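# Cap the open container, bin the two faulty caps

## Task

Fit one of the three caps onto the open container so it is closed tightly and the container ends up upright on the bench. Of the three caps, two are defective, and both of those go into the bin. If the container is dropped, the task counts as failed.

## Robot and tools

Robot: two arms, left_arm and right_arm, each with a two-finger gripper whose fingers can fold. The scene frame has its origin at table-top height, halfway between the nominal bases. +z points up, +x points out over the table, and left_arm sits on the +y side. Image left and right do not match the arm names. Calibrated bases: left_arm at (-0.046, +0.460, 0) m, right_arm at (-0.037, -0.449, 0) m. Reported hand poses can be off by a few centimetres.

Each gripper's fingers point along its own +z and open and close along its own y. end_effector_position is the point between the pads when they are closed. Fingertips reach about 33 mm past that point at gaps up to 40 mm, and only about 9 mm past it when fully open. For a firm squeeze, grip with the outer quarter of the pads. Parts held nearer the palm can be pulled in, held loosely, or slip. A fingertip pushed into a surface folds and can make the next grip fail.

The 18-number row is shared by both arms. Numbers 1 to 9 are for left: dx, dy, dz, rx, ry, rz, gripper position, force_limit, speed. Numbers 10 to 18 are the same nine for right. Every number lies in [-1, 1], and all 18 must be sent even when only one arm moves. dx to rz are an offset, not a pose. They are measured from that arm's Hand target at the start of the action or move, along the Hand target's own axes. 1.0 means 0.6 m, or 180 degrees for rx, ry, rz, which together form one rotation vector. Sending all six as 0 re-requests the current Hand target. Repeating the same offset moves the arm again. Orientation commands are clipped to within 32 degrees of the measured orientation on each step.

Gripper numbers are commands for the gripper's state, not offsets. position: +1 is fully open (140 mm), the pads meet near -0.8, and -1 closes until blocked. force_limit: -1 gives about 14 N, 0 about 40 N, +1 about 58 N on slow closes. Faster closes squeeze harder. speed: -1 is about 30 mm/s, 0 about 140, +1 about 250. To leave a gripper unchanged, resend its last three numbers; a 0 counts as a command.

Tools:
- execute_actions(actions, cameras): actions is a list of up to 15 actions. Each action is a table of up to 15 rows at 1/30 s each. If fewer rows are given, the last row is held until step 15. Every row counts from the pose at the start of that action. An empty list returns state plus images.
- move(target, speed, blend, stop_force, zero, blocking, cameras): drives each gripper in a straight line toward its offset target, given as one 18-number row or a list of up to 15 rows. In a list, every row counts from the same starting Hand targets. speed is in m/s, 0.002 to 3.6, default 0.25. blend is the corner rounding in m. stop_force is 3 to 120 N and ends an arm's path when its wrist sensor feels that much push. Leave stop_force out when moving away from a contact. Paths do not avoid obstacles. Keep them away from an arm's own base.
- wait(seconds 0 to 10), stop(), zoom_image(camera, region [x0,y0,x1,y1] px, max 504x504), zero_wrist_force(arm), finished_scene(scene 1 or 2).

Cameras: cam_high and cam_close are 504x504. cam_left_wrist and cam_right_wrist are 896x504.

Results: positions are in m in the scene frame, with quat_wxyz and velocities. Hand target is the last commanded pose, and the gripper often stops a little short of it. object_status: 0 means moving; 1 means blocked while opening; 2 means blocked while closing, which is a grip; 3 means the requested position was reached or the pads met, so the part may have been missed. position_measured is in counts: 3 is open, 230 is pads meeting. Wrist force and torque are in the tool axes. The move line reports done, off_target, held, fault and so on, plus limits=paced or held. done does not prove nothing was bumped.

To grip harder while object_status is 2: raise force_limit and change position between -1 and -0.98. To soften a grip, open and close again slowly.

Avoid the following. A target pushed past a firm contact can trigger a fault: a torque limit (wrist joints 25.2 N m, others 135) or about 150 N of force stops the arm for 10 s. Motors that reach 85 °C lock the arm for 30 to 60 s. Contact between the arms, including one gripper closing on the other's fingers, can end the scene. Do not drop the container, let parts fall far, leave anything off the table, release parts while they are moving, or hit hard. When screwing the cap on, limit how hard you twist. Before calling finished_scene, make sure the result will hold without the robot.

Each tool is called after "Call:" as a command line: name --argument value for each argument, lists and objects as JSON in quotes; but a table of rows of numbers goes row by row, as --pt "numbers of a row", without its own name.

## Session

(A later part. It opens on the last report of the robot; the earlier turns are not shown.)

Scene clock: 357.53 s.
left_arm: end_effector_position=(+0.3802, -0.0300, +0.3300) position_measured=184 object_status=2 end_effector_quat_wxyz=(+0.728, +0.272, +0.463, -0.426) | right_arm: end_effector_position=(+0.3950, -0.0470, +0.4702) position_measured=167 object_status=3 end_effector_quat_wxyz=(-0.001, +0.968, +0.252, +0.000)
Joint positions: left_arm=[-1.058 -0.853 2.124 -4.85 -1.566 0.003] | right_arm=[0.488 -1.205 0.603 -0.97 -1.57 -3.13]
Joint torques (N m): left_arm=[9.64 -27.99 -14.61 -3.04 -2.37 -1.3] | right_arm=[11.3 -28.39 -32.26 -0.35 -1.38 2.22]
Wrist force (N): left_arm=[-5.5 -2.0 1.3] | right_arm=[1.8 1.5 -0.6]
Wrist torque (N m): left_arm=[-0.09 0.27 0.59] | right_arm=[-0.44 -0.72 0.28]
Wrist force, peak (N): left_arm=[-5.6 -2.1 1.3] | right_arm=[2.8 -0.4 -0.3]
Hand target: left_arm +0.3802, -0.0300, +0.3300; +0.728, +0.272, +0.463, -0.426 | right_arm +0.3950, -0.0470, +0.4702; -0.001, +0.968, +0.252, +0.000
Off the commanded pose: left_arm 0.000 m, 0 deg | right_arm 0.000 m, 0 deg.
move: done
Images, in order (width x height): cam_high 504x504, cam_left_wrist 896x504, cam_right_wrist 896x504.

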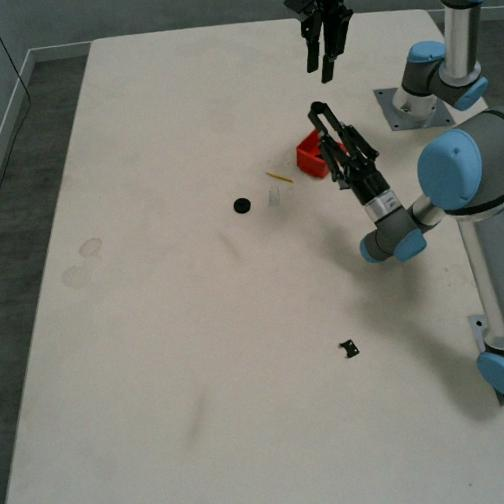

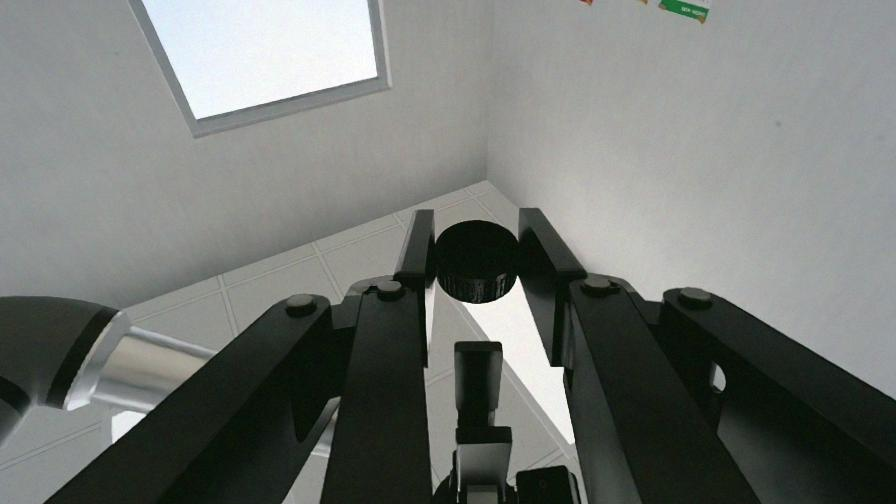

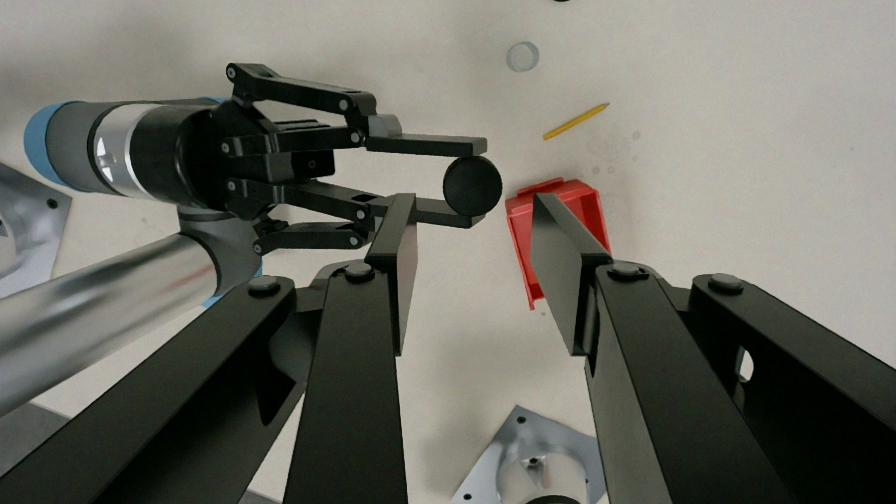

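Call:
move --target '[0,0,0,0,0,0,-1,-0.5,-1,-0.0033,0.0057,0.0667,0,0,0,-0.3,0,-1]' --speed 0.15 --cameras '["cam_right_wrist","cam_left_wrist","cam_high"]'

Call:
zoom_image --camera "cam_right_wrist" --region '[380, 100, 580, 300]'

Call:
zoom_image --camera "cam_left_wrist" --region '[400, 180, 560, 400]'

Scene clock: 359.53 s.
left_arm: end_effector_position=(+0.3802, -0.0300, +0.3300) position_measured=184 object_status=2 end_effector_quat_wxyz=(+0.728, +0.272, +0.463, -0.426) | right_arm: end_effector_position=(+0.3950, -0.0509, +0.4302) position_measured=167 object_status=3 end_effector_quat_wxyz=(-0.001, +0.968, +0.252, +0.000)
Joint positions: left_arm=[-1.058 -0.853 2.124 -4.85 -1.566 0.003] | right_arm=[0.482 -1.285 0.834 -1.119 -1.57 -3.136]
Joint torques (N m): left_arm=[10.64 -28.2 -15.88 -2.94 -2.3 -1.17] | right_arm=[-11.42 -44.45 -16.33 -4.67 1.48 -2.12]
Wrist force (N): left_arm=[-5.5 -1.9 1.1] | right_arm=[2.0 1.0 -0.1]
Wrist torque (N m): left_arm=[-0.08 0.26 0.60] | right_arm=[-0.53 -0.79 0.40]
Wrist force, peak (N): left_arm=[-5.6 -2.1 1.3] | right_arm=[2.1 1.2 -1.3]
Hand target: left_arm +0.3802, -0.0300, +0.3300; +0.728, +0.272, +0.463, -0.426 | right_arm +0.3950, -0.0509, +0.4302; -0.001, +0.968, +0.252, +0.000
Off the commanded pose: left_arm 0.000 m, 0 deg | right_arm 0.000 m, 0 deg.
move: done
Images, in order (width x height): cam_high 504x504, cam_left_wrist 896x504, cam_right_wrist 896x504.

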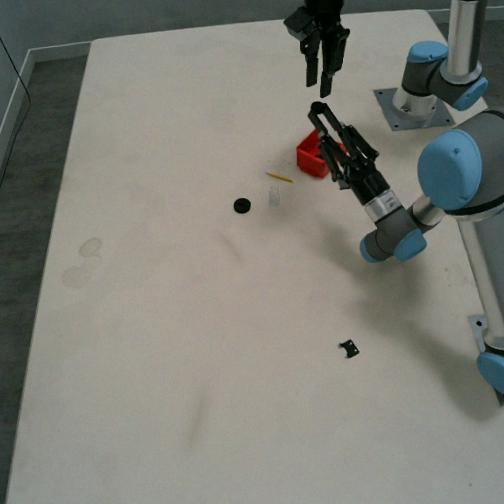

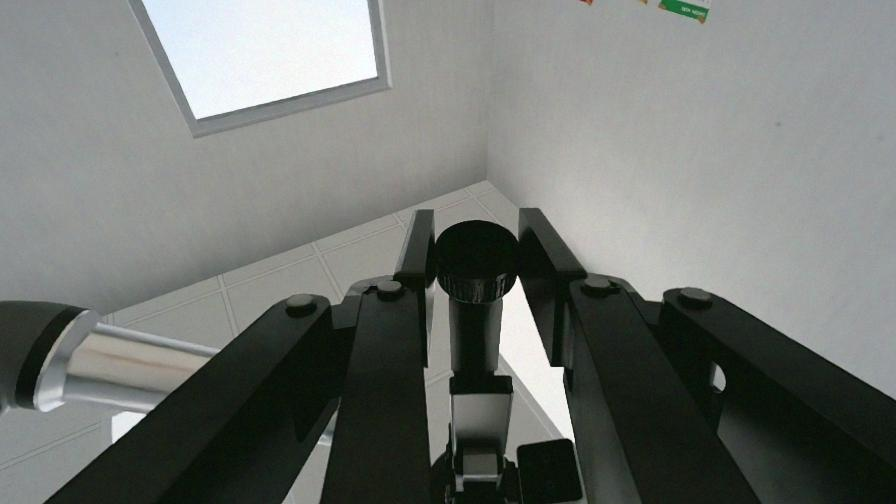

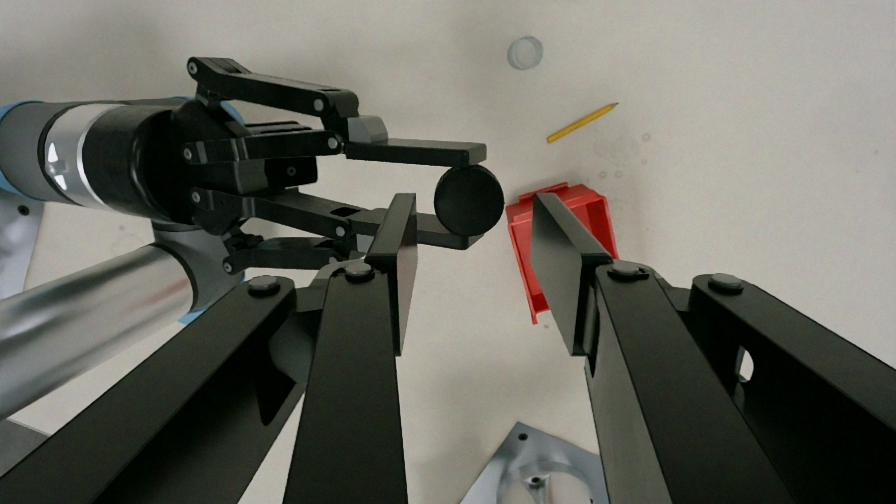

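Scaled by 2.520.

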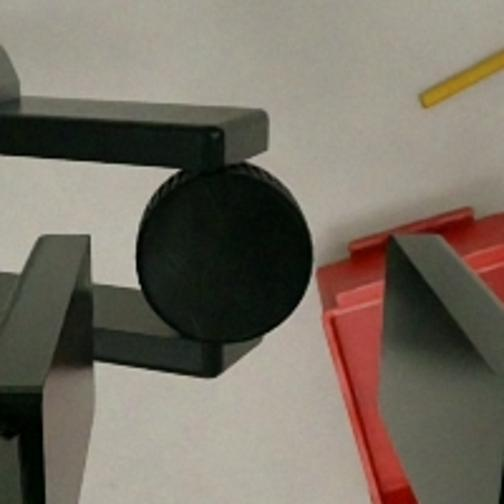

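Scaled by 2.291.

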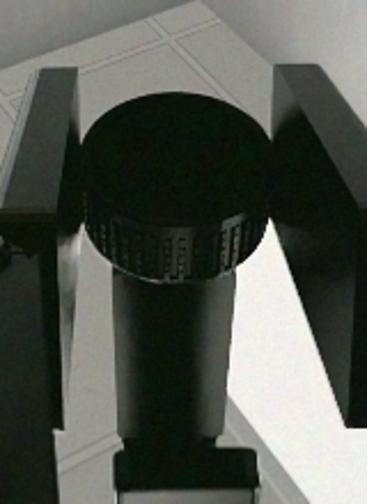

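Call:
move --target '[0,0,0,0,0,0,-1,-0.5,-1,-0.0023,0,0.0812,0,0,0,-0.3,0,-1]' --speed 0.04 --stop_force 5 --cameras '["cam_right_wrist","cam_left_wrist","cam_high"]'

Call:
zoom_image --camera "cam_right_wrist" --region '[380, 130, 580, 330]'

Call:
zoom_image --camera "cam_left_wrist" --region '[380, 180, 580, 400]'

Scene clock: 362.73 s.
left_arm: end_effector_position=(+0.3802, -0.0300, +0.3300) position_measured=184 object_status=2 end_effector_quat_wxyz=(+0.728, +0.272, +0.463, -0.426) | right_arm: end_effector_position=(+0.3937, -0.0515, +0.3814) position_measured=167 object_status=3 end_effector_quat_wxyz=(-0.001, +0.968, +0.252, +0.000)
Joint positions: left_arm=[-1.058 -0.853 2.124 -4.85 -1.566 0.003] | right_arm=[0.482 -1.341 1.04 -1.27 -1.57 -3.136]
Joint torques (N m): left_arm=[10.7 -27.14 -15.73 -3.13 -2.25 -1.33] | right_arm=[-1.04 -45.51 -16.68 -5.13 1.21 -0.6]
Wrist force (N): left_arm=[-5.4 -1.9 1.2] | right_arm=[1.8 1.2 -0.6]
Wrist torque (N m): left_arm=[-0.09 0.24 0.60] | right_arm=[-0.46 -0.77 0.41]
Wrist force, peak (N): left_arm=[-5.6 -2.1 1.2] | right_arm=[2.2 1.3 -0.5]
Hand target: left_arm +0.3802, -0.0300, +0.3300; +0.728, +0.272, +0.463, -0.426 | right_arm +0.3937, -0.0515, +0.3814; -0.001, +0.968, +0.252, +0.000
Off the commanded pose: left_arm 0.000 m, 0 deg | right_arm 0.000 m, 0 deg.
move: done
Images, in order (width x height): cam_high 504x504, cam_left_wrist 896x504, cam_right_wrist 896x504.

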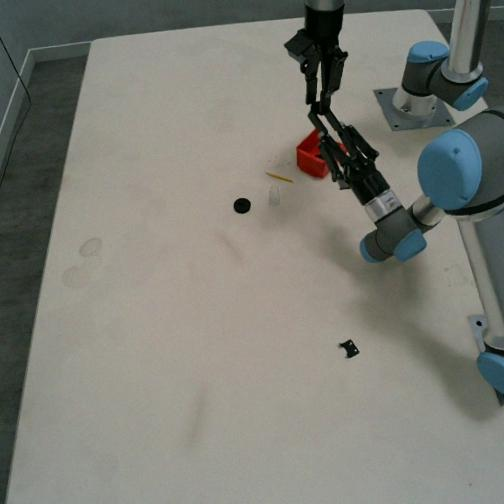

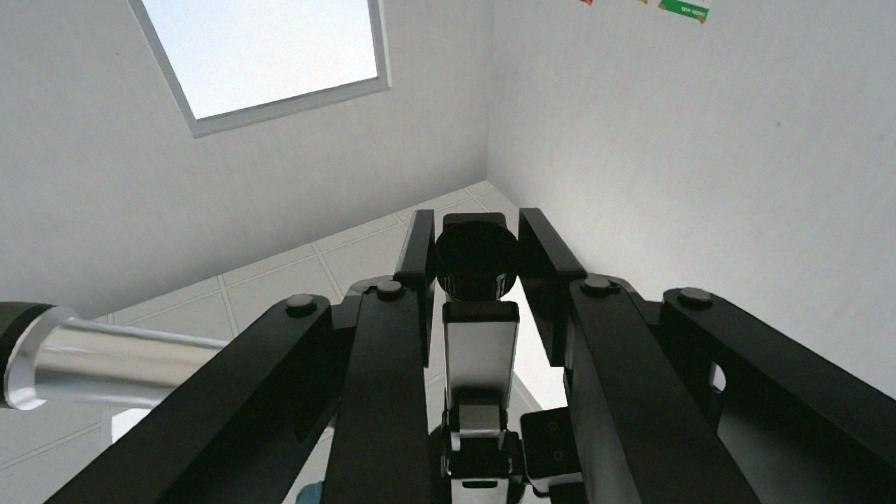

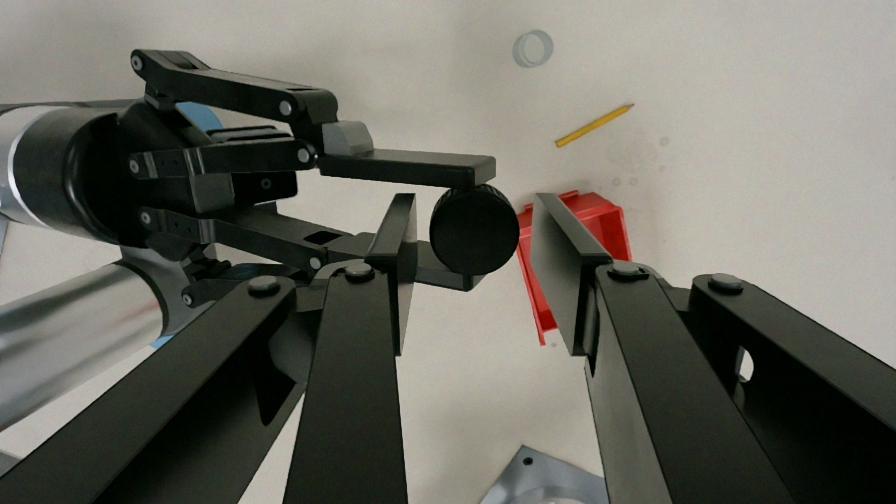

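Scaled by 2.520.

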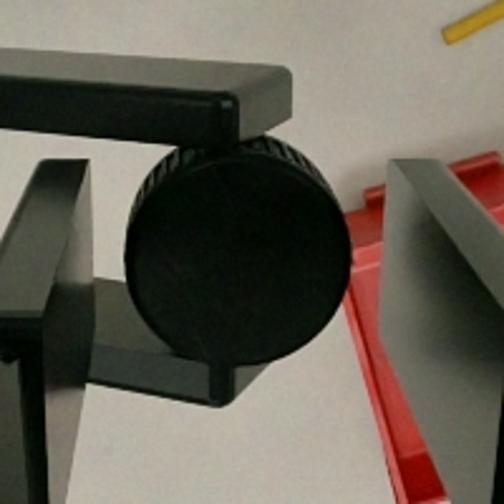

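Scaled by 2.291.

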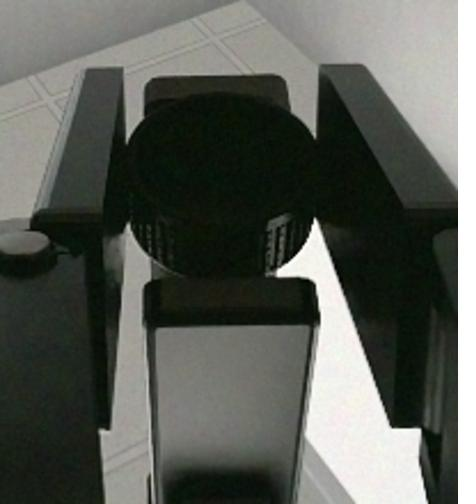

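Call:
move --target '[0,0,0,0,0,0,-1,-0.5,-1,0,0,0.0038,0,0,0,-0.3,0,-1]' --speed 0.02 --stop_force 5

Call:
execute_actions --actions '[[[0,0,0,0,0,0,-1,-0.5,-1,0,0,0,0,0,0,-1,0,-1]],[[0,0,0,0,0,0,-1,-0.5,-1,0,0,0,0,0,0,-1,0,-1]]]' --cameras '["cam_right_wrist","cam_left_wrist"]'

Call:
zoom_image --camera "cam_right_wrist" --region '[400, 130, 550, 280]'

Call:
zoom_image --camera "cam_left_wrist" --region '[380, 180, 580, 400]'

Scene clock: 364.53 s.
left_arm: end_effector_position=(+0.3802, -0.0300, +0.3300) position_measured=184 object_status=2 end_effector_quat_wxyz=(+0.728, +0.272, +0.463, -0.426) | right_arm: end_effector_position=(+0.3937, -0.0515, +0.3792) position_measured=167 object_status=3 end_effector_quat_wxyz=(-0.001, +0.968, +0.252, +0.000)
Joint positions: left_arm=[-1.058 -0.853 2.124 -4.85 -1.566 0.003] | right_arm=[0.482 -1.343 1.049 -1.277 -1.57 -3.136]
Joint torques (N m): left_arm=[10.87 -27.77 -14.64 -3.08 -2.38 -1.19] | right_arm=[-9.8 -45.08 -17.76 -4.92 0.97 -1.21]
Wrist force (N): left_arm=[-5.5 -1.8 1.1] | right_arm=[1.9 1.0 -0.7]
Wrist torque (N m): left_arm=[-0.07 0.27 0.60] | right_arm=[-0.50 -0.80 0.41]
Wrist force, peak (N): left_arm=[-5.6 -2.2 1.3] | right_arm=[2.1 1.0 -0.8]
Hand target: left_arm +0.3802, -0.0300, +0.3300; +0.728, +0.272, +0.463, -0.426 | right_arm +0.3937, -0.0515, +0.3792; -0.001, +0.968, +0.252, +0.000
Off the commanded pose: left_arm 0.000 m, 0 deg | right_arm 0.000 m, 0 deg.
move: done

Scene clock: 365.73 s.
left_arm: end_effector_position=(+0.3802, -0.0300, +0.3300) position_measured=184 object_status=2 end_effector_quat_wxyz=(+0.728, +0.272, +0.463, -0.426) | right_arm: end_effector_position=(+0.3937, -0.0515, +0.3792) position_measured=186 object_status=2 end_effector_quat_wxyz=(-0.001, +0.968, +0.252, +0.000)
Joint positions: left_arm=[-1.058 -0.853 2.124 -4.85 -1.566 0.003] | right_arm=[0.482 -1.343 1.049 -1.277 -1.57 -3.136]
Joint torques (N m): left_arm=[10.65 -32.62 -12.47 -3.17 -2.01 -1.42] | right_arm=[-9 -41.27 -18.14 -4.34 -2.64 -0.99]
Wrist force (N): left_arm=[-0.9 -1.9 2.5] | right_arm=[1.5 -1.8 -4.3]
Wrist torque (N m): left_arm=[-0.11 0.36 0.60] | right_arm=[-0.37 -0.76 0.42]
Wrist force, peak (N): left_arm=[-5.5 -2.0 1.3] | right_arm=[1.6 -1.9 -4.5]
Hand target: left_arm +0.3802, -0.0300, +0.3300; +0.728, +0.272, +0.463, -0.426 | right_arm +0.3937, -0.0515, +0.3792; -0.001, +0.968, +0.252, +0.000
Off the commanded pose: left_arm 0.000 m, 0 deg | right_arm 0.000 m, 0 deg.
Step readings (end_effector_position of left_arm | right_arm):
0: (+0.3802, -0.0300, +0.3300) | (+0.3937, -0.0515, +0.3792)
1: (+0.3802, -0.0300, +0.3300) | (+0.3937, -0.0515, +0.3792)
2: (+0.3802, -0.0300, +0.3300) | (+0.3937, -0.0515, +0.3792)
4: (+0.3802, -0.0300, +0.3300) | (+0.3937, -0.0515, +0.3792)
8: (+0.3802, -0.0300, +0.3300) | (+0.3937, -0.0515, +0.3792)
15: (+0.3802, -0.0300, +0.3300) | (+0.3937, -0.0515, +0.3792)
16: (+0.3802, -0.0300, +0.3300) | (+0.3937, -0.0515, +0.3792)
17: (+0.3802, -0.0300, +0.3300) | (+0.3937, -0.0515, +0.3792)
19: (+0.3802, -0.0300, +0.3300) | (+0.3937, -0.0515, +0.3792)
23: (+0.3802, -0.0300, +0.3300) | (+0.3937, -0.0515, +0.3792)
30: (+0.3802, -0.0300, +0.3300) | (+0.3937, -0.0515, +0.3792)
Images, in order (width x height): cam_left_wrist 896x504, cam_right_wrist 896x504.

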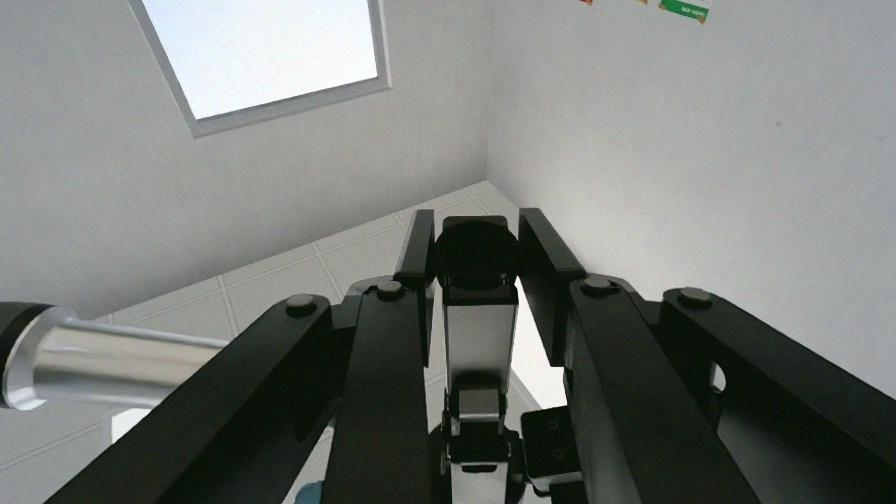

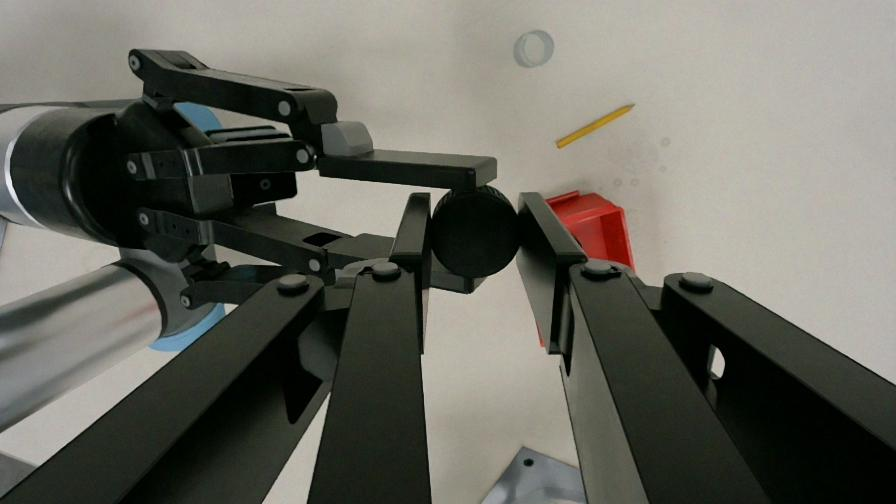

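Scaled by 3.360.

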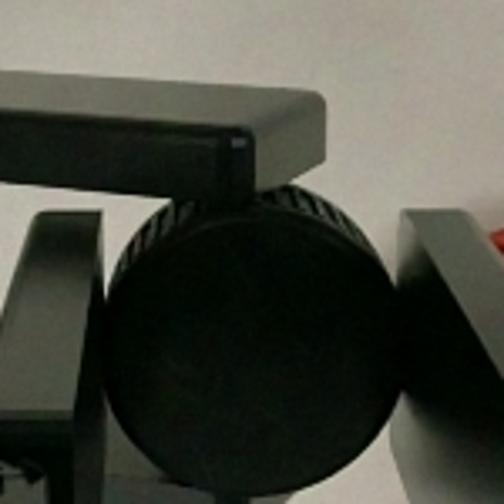

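Scaled by 2.291.

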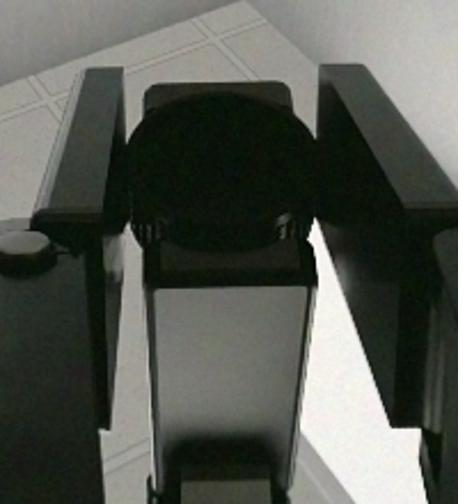

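Call:
move --pt "0 0 0 0 0 0 0.05 -0.5 -1 0 0 0 0 0 0 -1 0 -1" --pt "-0.0845 0 -0.1813 0 0 0 0.05 -0.5 -1 0 0 0 0 0 0 -1 0 -1" --pt "-0.091 0.0245 -0.1952 0 0 0.5 0.05 -0.5 -1 0.06 0.055 0.06 0 0 0.08 -1 0 -1" --pt "0.2145 0.0938 -0.2107 0.4614 0.042 0.8862 0.05 -0.5 -1 0.1254 0.1132 0.132 0 0 0.162 -1 0 -1" --pt "0.349 0.1093 -0.2002 0.4614 0.042 0.8862 0.05 -0.5 -1 0.1254 0.1132 0.132 0 0 0.162 -1 0 -1" --speed '[0.1,0.15,0.7,0.7,0.25]' --blend '[0,0.01,0.02,0.02,0]' --cameras '["all"]'

Scene clock: 373.70 s.
left_arm: end_effector_position=(+0.4276, +0.0198, +0.0895) position_measured=123 object_status=3 end_effector_quat_wxyz=(+0.233, +0.764, -0.407, +0.443) | right_arm: end_effector_position=(+0.4925, -0.0741, +0.2999) position_measured=186 object_status=2 end_effector_quat_wxyz=(-0.001, +1.000, +0.000, +0.000)
Joint positions: left_arm=[-0.939 -1.068 2.355 -3.906 -1.595 3.16] | right_arm=[0.376 -1.219 1.092 -1.444 -1.57 -2.733]
Joint torques (N m): left_arm=[11.85 -24.02 -18.41 -5.8 2.5 1.03] | right_arm=[-10.55 -31.62 -35.06 -5.37 -1.01 2.27]
Wrist force (N): left_arm=[-0.3 -1.2 -1.6] | right_arm=[2.0 1.1 -0.5]
Wrist torque (N m): left_arm=[-0.15 0.08 -0.09] | right_arm=[-0.49 -0.74 0.33]
Wrist force, peak (N): left_arm=[-5.6 -2.1 1.3] | right_arm=[1.8 -2.2 -4.3]
Hand target: left_arm +0.4277, +0.0198, +0.0895; +0.233, +0.764, -0.407, +0.443 | right_arm +0.4925, -0.0741, +0.2999; -0.001, +1.000, +0.000, +0.000
Off the commanded pose: left_arm 0.000 m, 0 deg | right_arm 0.000 m, 0 deg.
move: done

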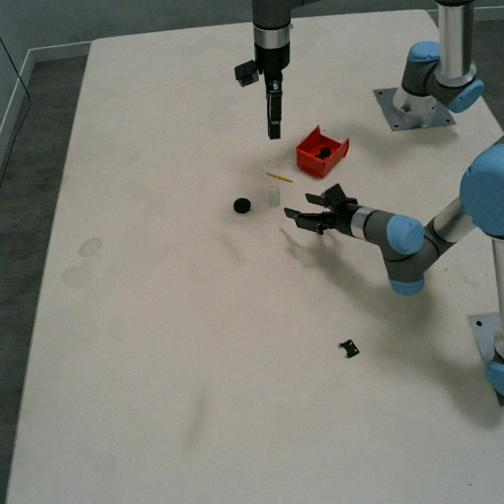

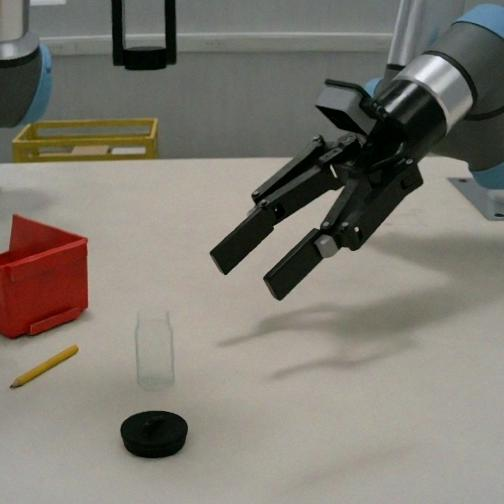

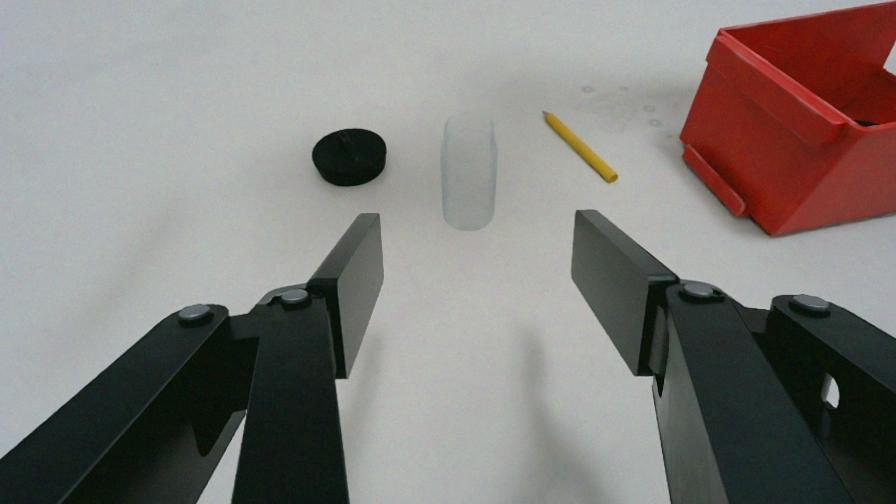

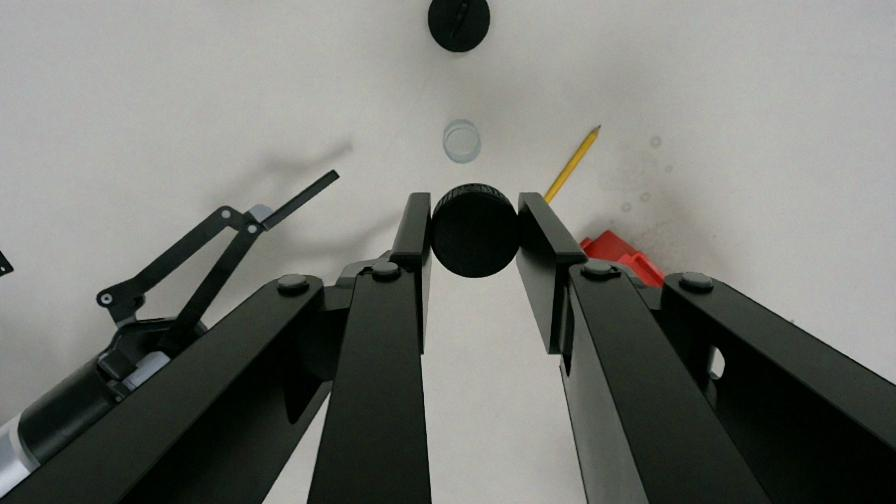

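Call:
move --target '[0.0032,0.0037,0.1722,0,0,0,0.05,-0.5,-1,0,0,0,0,0,0,-1,0,-1]' --speed 0.12 --cameras '["cam_left_wrist"]'

Call:
execute_actions --actions '[[[0,0,0,0,0,0,-1,0,-1,0,0,0,0,0,0,-1,0,-1]],[[0,0,0,0,0,0,-1,0,-1,0,0,0,0,0,0,-1,0,-1]],[[0,0,0,0,0,0,-1,0,-1,0,0,0,0,0,0,-1,0,-1]],[[0,0,0,0,0,0,-1,0,-1,0,0,0,0,0,0,-1,0,-1]],[[0,0,0,0,0,0,-1,0,-1,0,0,0,0,0,0,-1,0,-1]]]' --cameras '["cam_left_wrist","cam_close","cam_right_wrist"]'

Call:
zoom_image --camera "cam_left_wrist" --region '[420, 110, 540, 230]'

Call:
zoom_image --camera "cam_close" --region '[120, 290, 190, 360]'

Call:
zoom_image --camera "cam_right_wrist" --region '[400, 130, 550, 280]'

Scene clock: 376.03 s.
left_arm: end_effector_position=(+0.4767, -0.0562, +0.0396) position_measured=123 object_status=3 end_effector_quat_wxyz=(+0.233, +0.764, -0.407, +0.443) | right_arm: end_effector_position=(+0.4925, -0.0741, +0.2999) position_measured=186 object_status=2 end_effector_quat_wxyz=(-0.001, +1.000, +0.000, +0.000)
Joint positions: left_arm=[-0.949 -0.848 2.101 -3.872 -1.585 3.155] | right_arm=[0.376 -1.219 1.092 -1.444 -1.57 -2.733]
Joint torques (N m): left_arm=[4.83 -32.09 -18.15 -2.08 -1.99 0.13] | right_arm=[-10.94 -31.75 -35.33 -5.01 -1.07 2.28]
Wrist force (N): left_arm=[-0.5 -1.6 -1.4] | right_arm=[2.0 1.2 -0.4]
Wrist torque (N m): left_arm=[-0.23 0.10 0.03] | right_arm=[-0.46 -0.75 0.32]
Wrist force, peak (N): left_arm=[-0.4 -1.2 -2.3] | right_arm=[2.1 1.4 -0.2]
Hand target: left_arm +0.4768, -0.0563, +0.0395; +0.233, +0.764, -0.407, +0.443 | right_arm +0.4925, -0.0741, +0.2999; -0.001, +1.000, +0.000, +0.000
Off the commanded pose: left_arm 0.000 m, 0 deg | right_arm 0.000 m, 0 deg.
move: done
Images, in order (width x height): cam_left_wrist 896x504.

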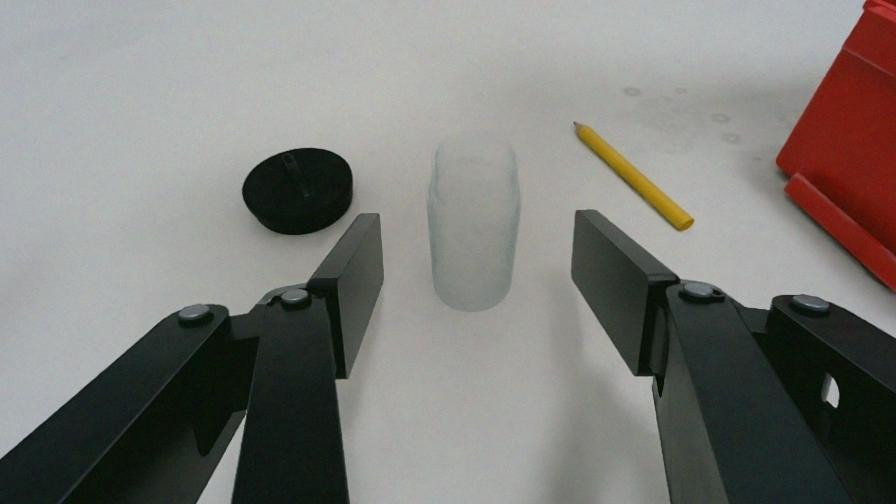

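Scene clock: 378.73 s.
left_arm: end_effector_position=(+0.4768, -0.0563, +0.0395) position_measured=185 object_status=2 end_effector_quat_wxyz=(+0.233, +0.764, -0.407, +0.443) | right_arm: end_effector_position=(+0.4925, -0.0741, +0.2999) position_measured=186 object_status=2 end_effector_quat_wxyz=(-0.001, +1.000, +0.000, +0.000)
Joint positions: left_arm=[-0.949 -0.847 2.101 -3.872 -1.586 3.155] | right_arm=[0.376 -1.219 1.092 -1.444 -1.57 -2.733]
Joint torques (N m): left_arm=[9.87 -31.89 -12.51 -2.19 -1.49 0.33] | right_arm=[-11.06 -32.57 -35.22 -5.1 -1.19 2.21]
Wrist force (N): left_arm=[2.3 -1.7 -4.1] | right_arm=[1.9 1.0 -0.5]
Wrist torque (N m): left_arm=[-0.24 0.14 0.00] | right_arm=[-0.50 -0.72 0.32]
Wrist force, peak (N): left_arm=[2.5 -1.8 -4.5] | right_arm=[2.1 1.4 -0.4]
Hand target: left_arm +0.4768, -0.0563, +0.0395; +0.233, +0.764, -0.407, +0.443 | right_arm +0.4925, -0.0741, +0.2999; -0.001, +1.000, +0.000, +0.000
Off the commanded pose: left_arm 0.000 m, 0 deg | right_arm 0.000 m, 0 deg.
Step readings (end_effector_position of left_arm | right_arm):
0: (+0.4767, -0.0562, +0.0396) | (+0.4925, -0.0741, +0.2999)
1: (+0.4767, -0.0562, +0.0396) | (+0.4925, -0.0741, +0.2999)
2: (+0.4767, -0.0562, +0.0396) | (+0.4925, -0.0741, +0.2999)
4: (+0.4767, -0.0563, +0.0395) | (+0.4925, -0.0741, +0.2999)
8: (+0.4768, -0.0563, +0.0395) | (+0.4925, -0.0741, +0.2999)
15: (+0.4768, -0.0563, +0.0395) | (+0.4925, -0.0741, +0.2999)
16: (+0.4768, -0.0563, +0.0395) | (+0.4925, -0.0741, +0.2999)
17: (+0.4768, -0.0563, +0.0395) | (+0.4925, -0.0741, +0.2999)
19: (+0.4768, -0.0563, +0.0395) | (+0.4925, -0.0741, +0.2999)
23: (+0.4768, -0.0563, +0.0395) | (+0.4925, -0.0741, +0.2999)
30: (+0.4768, -0.0563, +0.0395) | (+0.4925, -0.0741, +0.2999)
31: (+0.4768, -0.0563, +0.0395) | (+0.4925, -0.0741, +0.2999)
32: (+0.4768, -0.0563, +0.0395) | (+0.4925, -0.0741, +0.2999)
34: (+0.4768, -0.0563, +0.0395) | (+0.4925, -0.0741, +0.2999)
38: (+0.4768, -0.0563, +0.0395) | (+0.4925, -0.0741, +0.2999)
45: (+0.4768, -0.0563, +0.0395) | (+0.4925, -0.0741, +0.2999)
46: (+0.4768, -0.0563, +0.0395) | (+0.4925, -0.0741, +0.2999)
47: (+0.4768, -0.0563, +0.0395) | (+0.4925, -0.0741, +0.2999)
49: (+0.4768, -0.0563, +0.0395) | (+0.4925, -0.0741, +0.2999)
53: (+0.4768, -0.0563, +0.0395) | (+0.4925, -0.0741, +0.2999)
60: (+0.4768, -0.0563, +0.0395) | (+0.4925, -0.0741, +0.2999)
61: (+0.4768, -0.0563, +0.0395) | (+0.4925, -0.0741, +0.2999)
62: (+0.4768, -0.0563, +0.0395) | (+0.4925, -0.0741, +0.2999)
64: (+0.4768, -0.0563, +0.0395) | (+0.4925, -0.0741, +0.2999)
68: (+0.4768, -0.0563, +0.0395) | (+0.4925, -0.0741, +0.2999)
75: (+0.4768, -0.0563, +0.0395) | (+0.4925, -0.0741, +0.2999)
Images, in order (width x height): cam_close 504x504, cam_left_wrist 896x504, cam_right_wrist 896x504.

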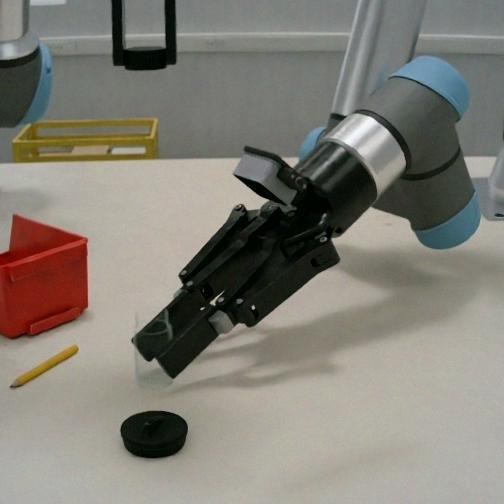

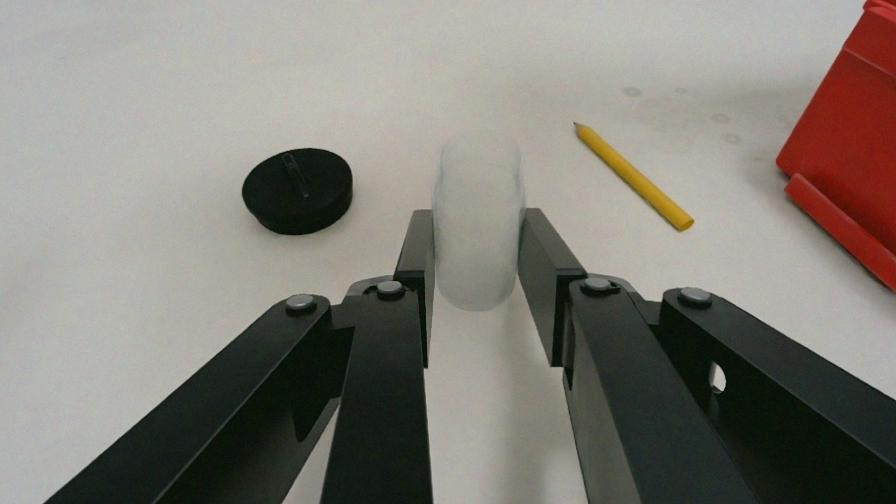

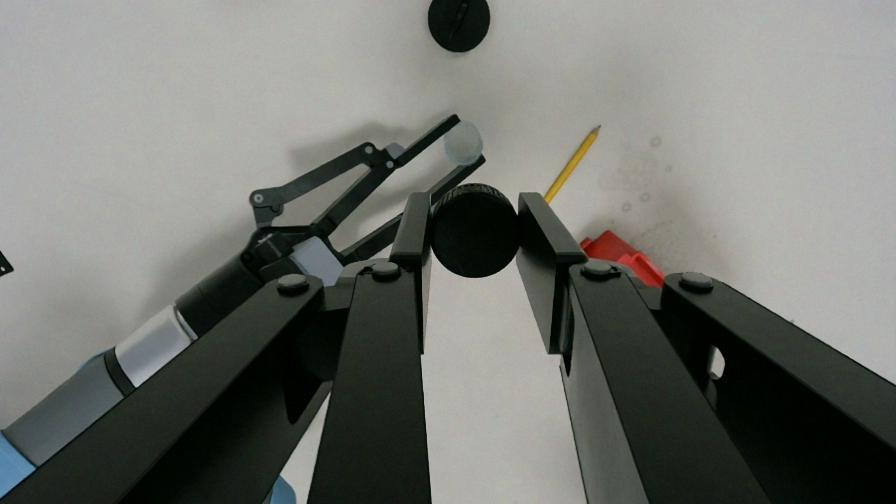

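Scaled by 4.200.

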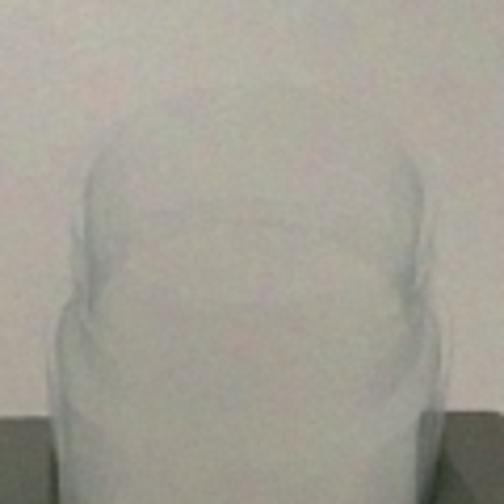

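Scaled by 7.200.

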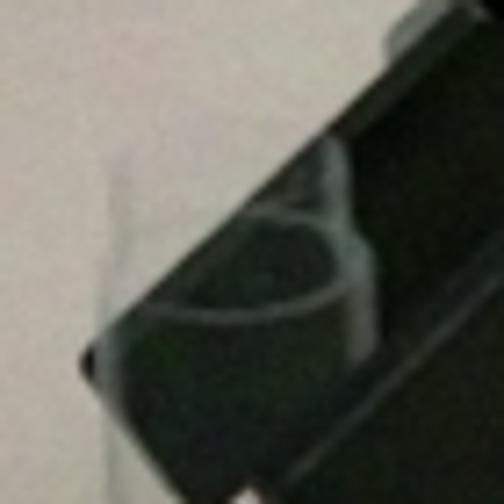

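Scaled by 3.360.

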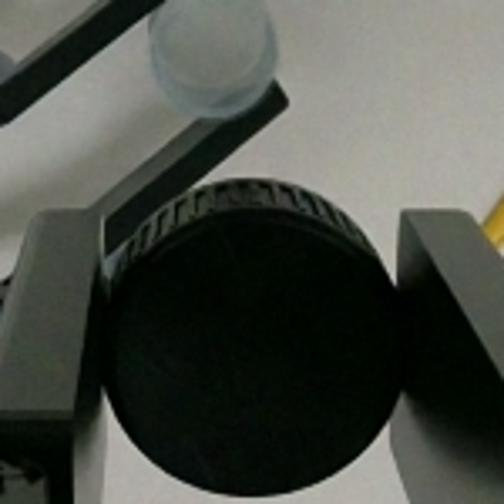

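Call:
move --target '[0,0,0,0,0,0,-1,0,-1,0.0023,0.0022,0.31,0,0,0,-1,0,-1]' --speed 0.2 --cameras '["cam_left_wrist","cam_close"]'

Call:
zoom_image --camera "cam_left_wrist" --region '[420, 100, 540, 220]'

Call:
zoom_image --camera "cam_close" --region '[120, 275, 190, 345]'

Scene clock: 380.97 s.
left_arm: end_effector_position=(+0.4768, -0.0563, +0.0395) position_measured=185 object_status=2 end_effector_quat_wxyz=(+0.233, +0.764, -0.407, +0.443) | right_arm: end_effector_position=(+0.4938, -0.0752, +0.1140) position_measured=186 object_status=2 end_effector_quat_wxyz=(-0.001, +1.000, +0.000, +0.000)
Joint positions: left_arm=[-0.949 -0.847 2.101 -3.872 -1.586 3.155] | right_arm=[0.373 -1.171 1.505 -1.905 -1.57 -2.736]
Joint torques (N m): left_arm=[8.81 -30.8 -4.42 -2.07 -0.24 0.21] | right_arm=[-10.94 -32.32 -16.21 -5.06 1.41 -2]
Wrist force (N): left_arm=[2.7 -1.5 -4.3] | right_arm=[1.7 1.6 -0.4]
Wrist torque (N m): left_arm=[-0.21 0.08 0.01] | right_arm=[-0.41 -0.74 0.42]
Wrist force, peak (N): left_arm=[2.8 -1.6 -4.4] | right_arm=[1.8 1.0 -2.0]
Hand target: left_arm +0.4768, -0.0563, +0.0395; +0.233, +0.764, -0.407, +0.443 | right_arm +0.4938, -0.0752, +0.1139; -0.001, +1.000, +0.000, +0.000
Off the commanded pose: left_arm 0.000 m, 0 deg | right_arm 0.000 m, 0 deg.
move: done
Images, in order (width x height): cam_close 504x504, cam_left_wrist 896x504.

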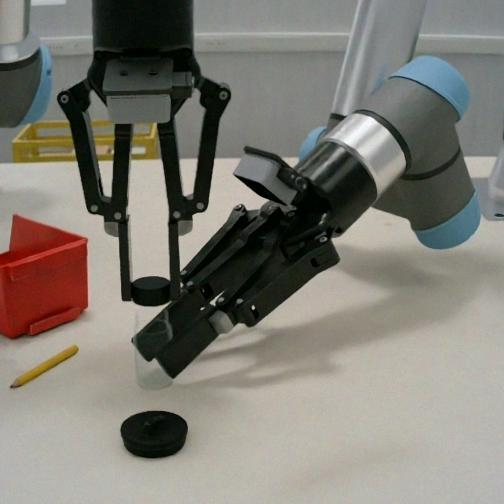

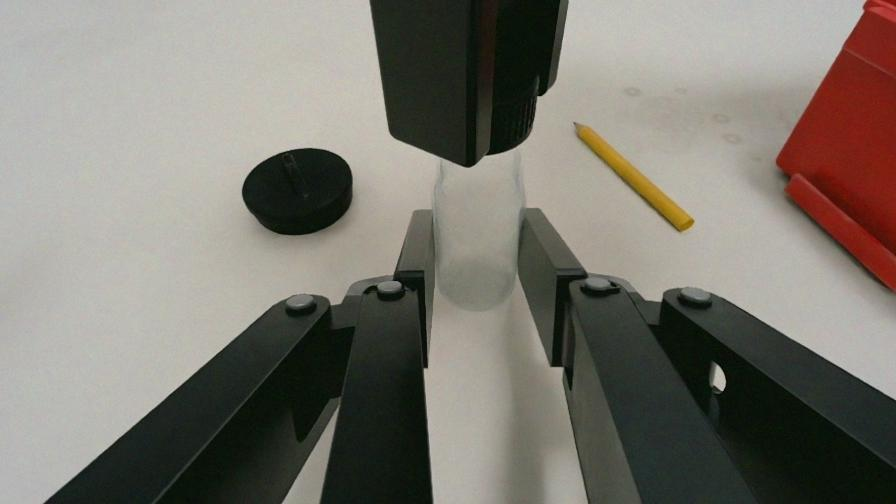

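Scaled by 4.200.

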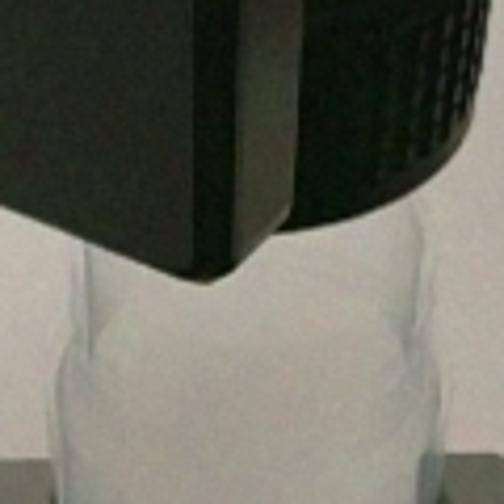

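Scaled by 7.200.

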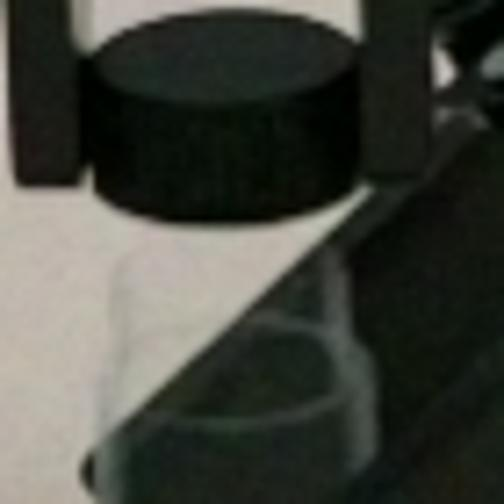

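Call:
move --target '[0,0,0,0,0,0,-1,0,-1,0,0,0.04,0,0,0,-1,0,-1]' --speed 0.008 --stop_force 4 --cameras '["cam_left_wrist","cam_close"]'

Call:
zoom_image --camera "cam_left_wrist" --region '[420, 110, 540, 230]'

Call:
zoom_image --camera "cam_close" --region '[120, 275, 190, 345]'

Scene clock: 384.00 s.
left_arm: end_effector_position=(+0.4768, -0.0563, +0.0395) position_measured=185 object_status=2 end_effector_quat_wxyz=(+0.233, +0.764, -0.407, +0.443) | right_arm: end_effector_position=(+0.4938, -0.0752, +0.1023) position_measured=186 object_status=2 end_effector_quat_wxyz=(-0.001, +1.000, +0.000, +0.000)
Joint positions: left_arm=[-0.949 -0.847 2.101 -3.872 -1.586 3.155] | right_arm=[0.373 -1.161 1.523 -1.933 -1.57 -2.736]
Joint torques (N m): left_arm=[8.84 -31.86 -3.6 -2.33 1.62 0.19] | right_arm=[-5.6 -49.95 -32.53 -0.46 1.27 -0.34]
Wrist force (N): left_arm=[2.6 -1.3 -4.6] | right_arm=[1.7 1.6 -3.5]
Wrist torque (N m): left_arm=[-0.17 0.10 0.00] | right_arm=[-0.49 -0.78 0.41]
Wrist force, peak (N): left_arm=[2.0 -1.6 -5.5] | right_arm=[2.2 2.3 -9.6]
Hand target: left_arm +0.4768, -0.0563, +0.0395; +0.233, +0.764, -0.407, +0.443 | right_arm +0.4938, -0.0752, +0.1023; -0.001, +1.000, +0.000, +0.000 (not the last commanded pose)
Off the commanded pose: left_arm 0.000 m, 0 deg | right_arm 0.012 m, 0 deg.
move: contact (right_arm)
Images, in order (width x height): cam_close 504x504, cam_left_wrist 896x504.

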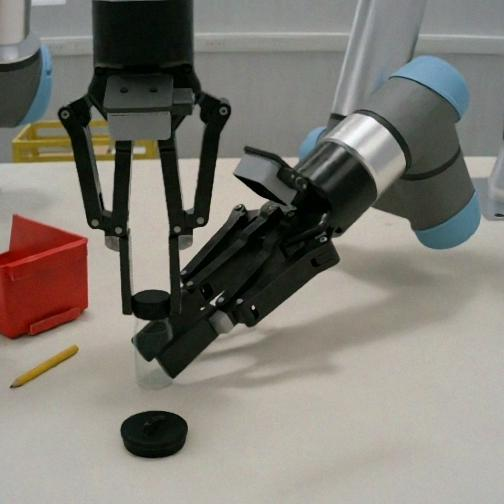

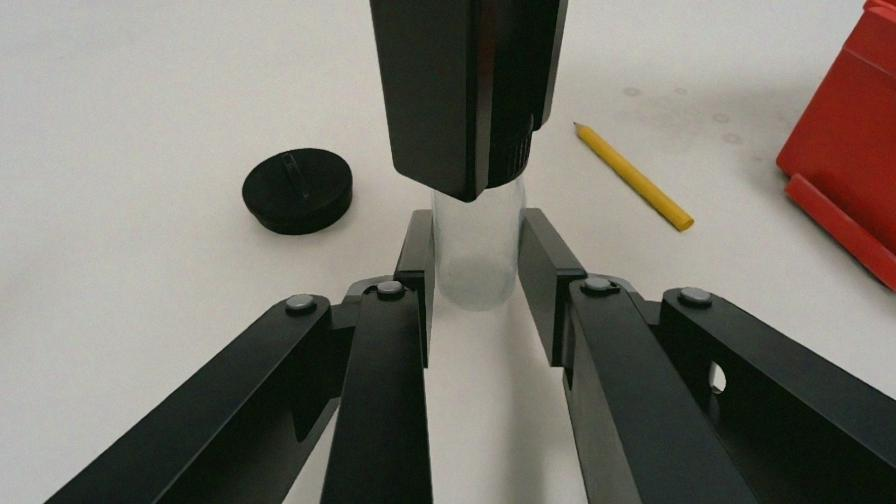

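Scaled by 4.200.

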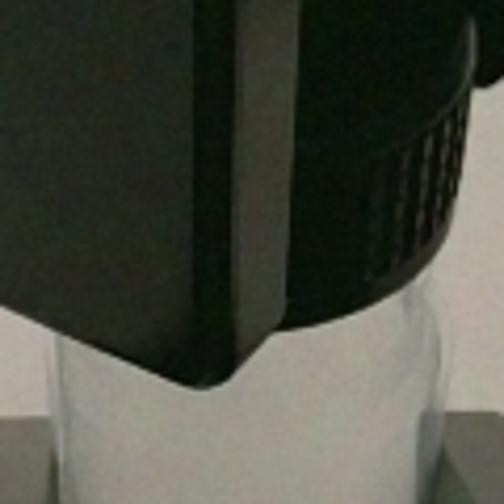

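Scaled by 7.200.

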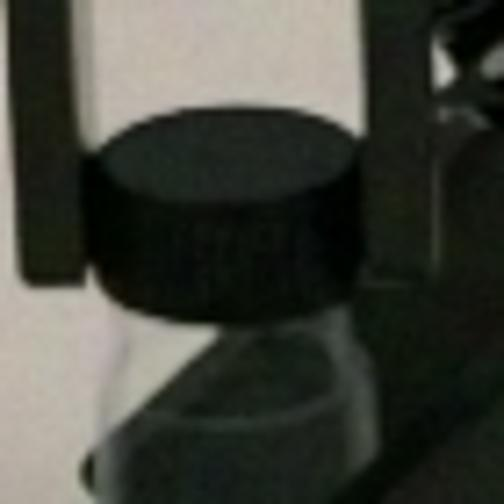

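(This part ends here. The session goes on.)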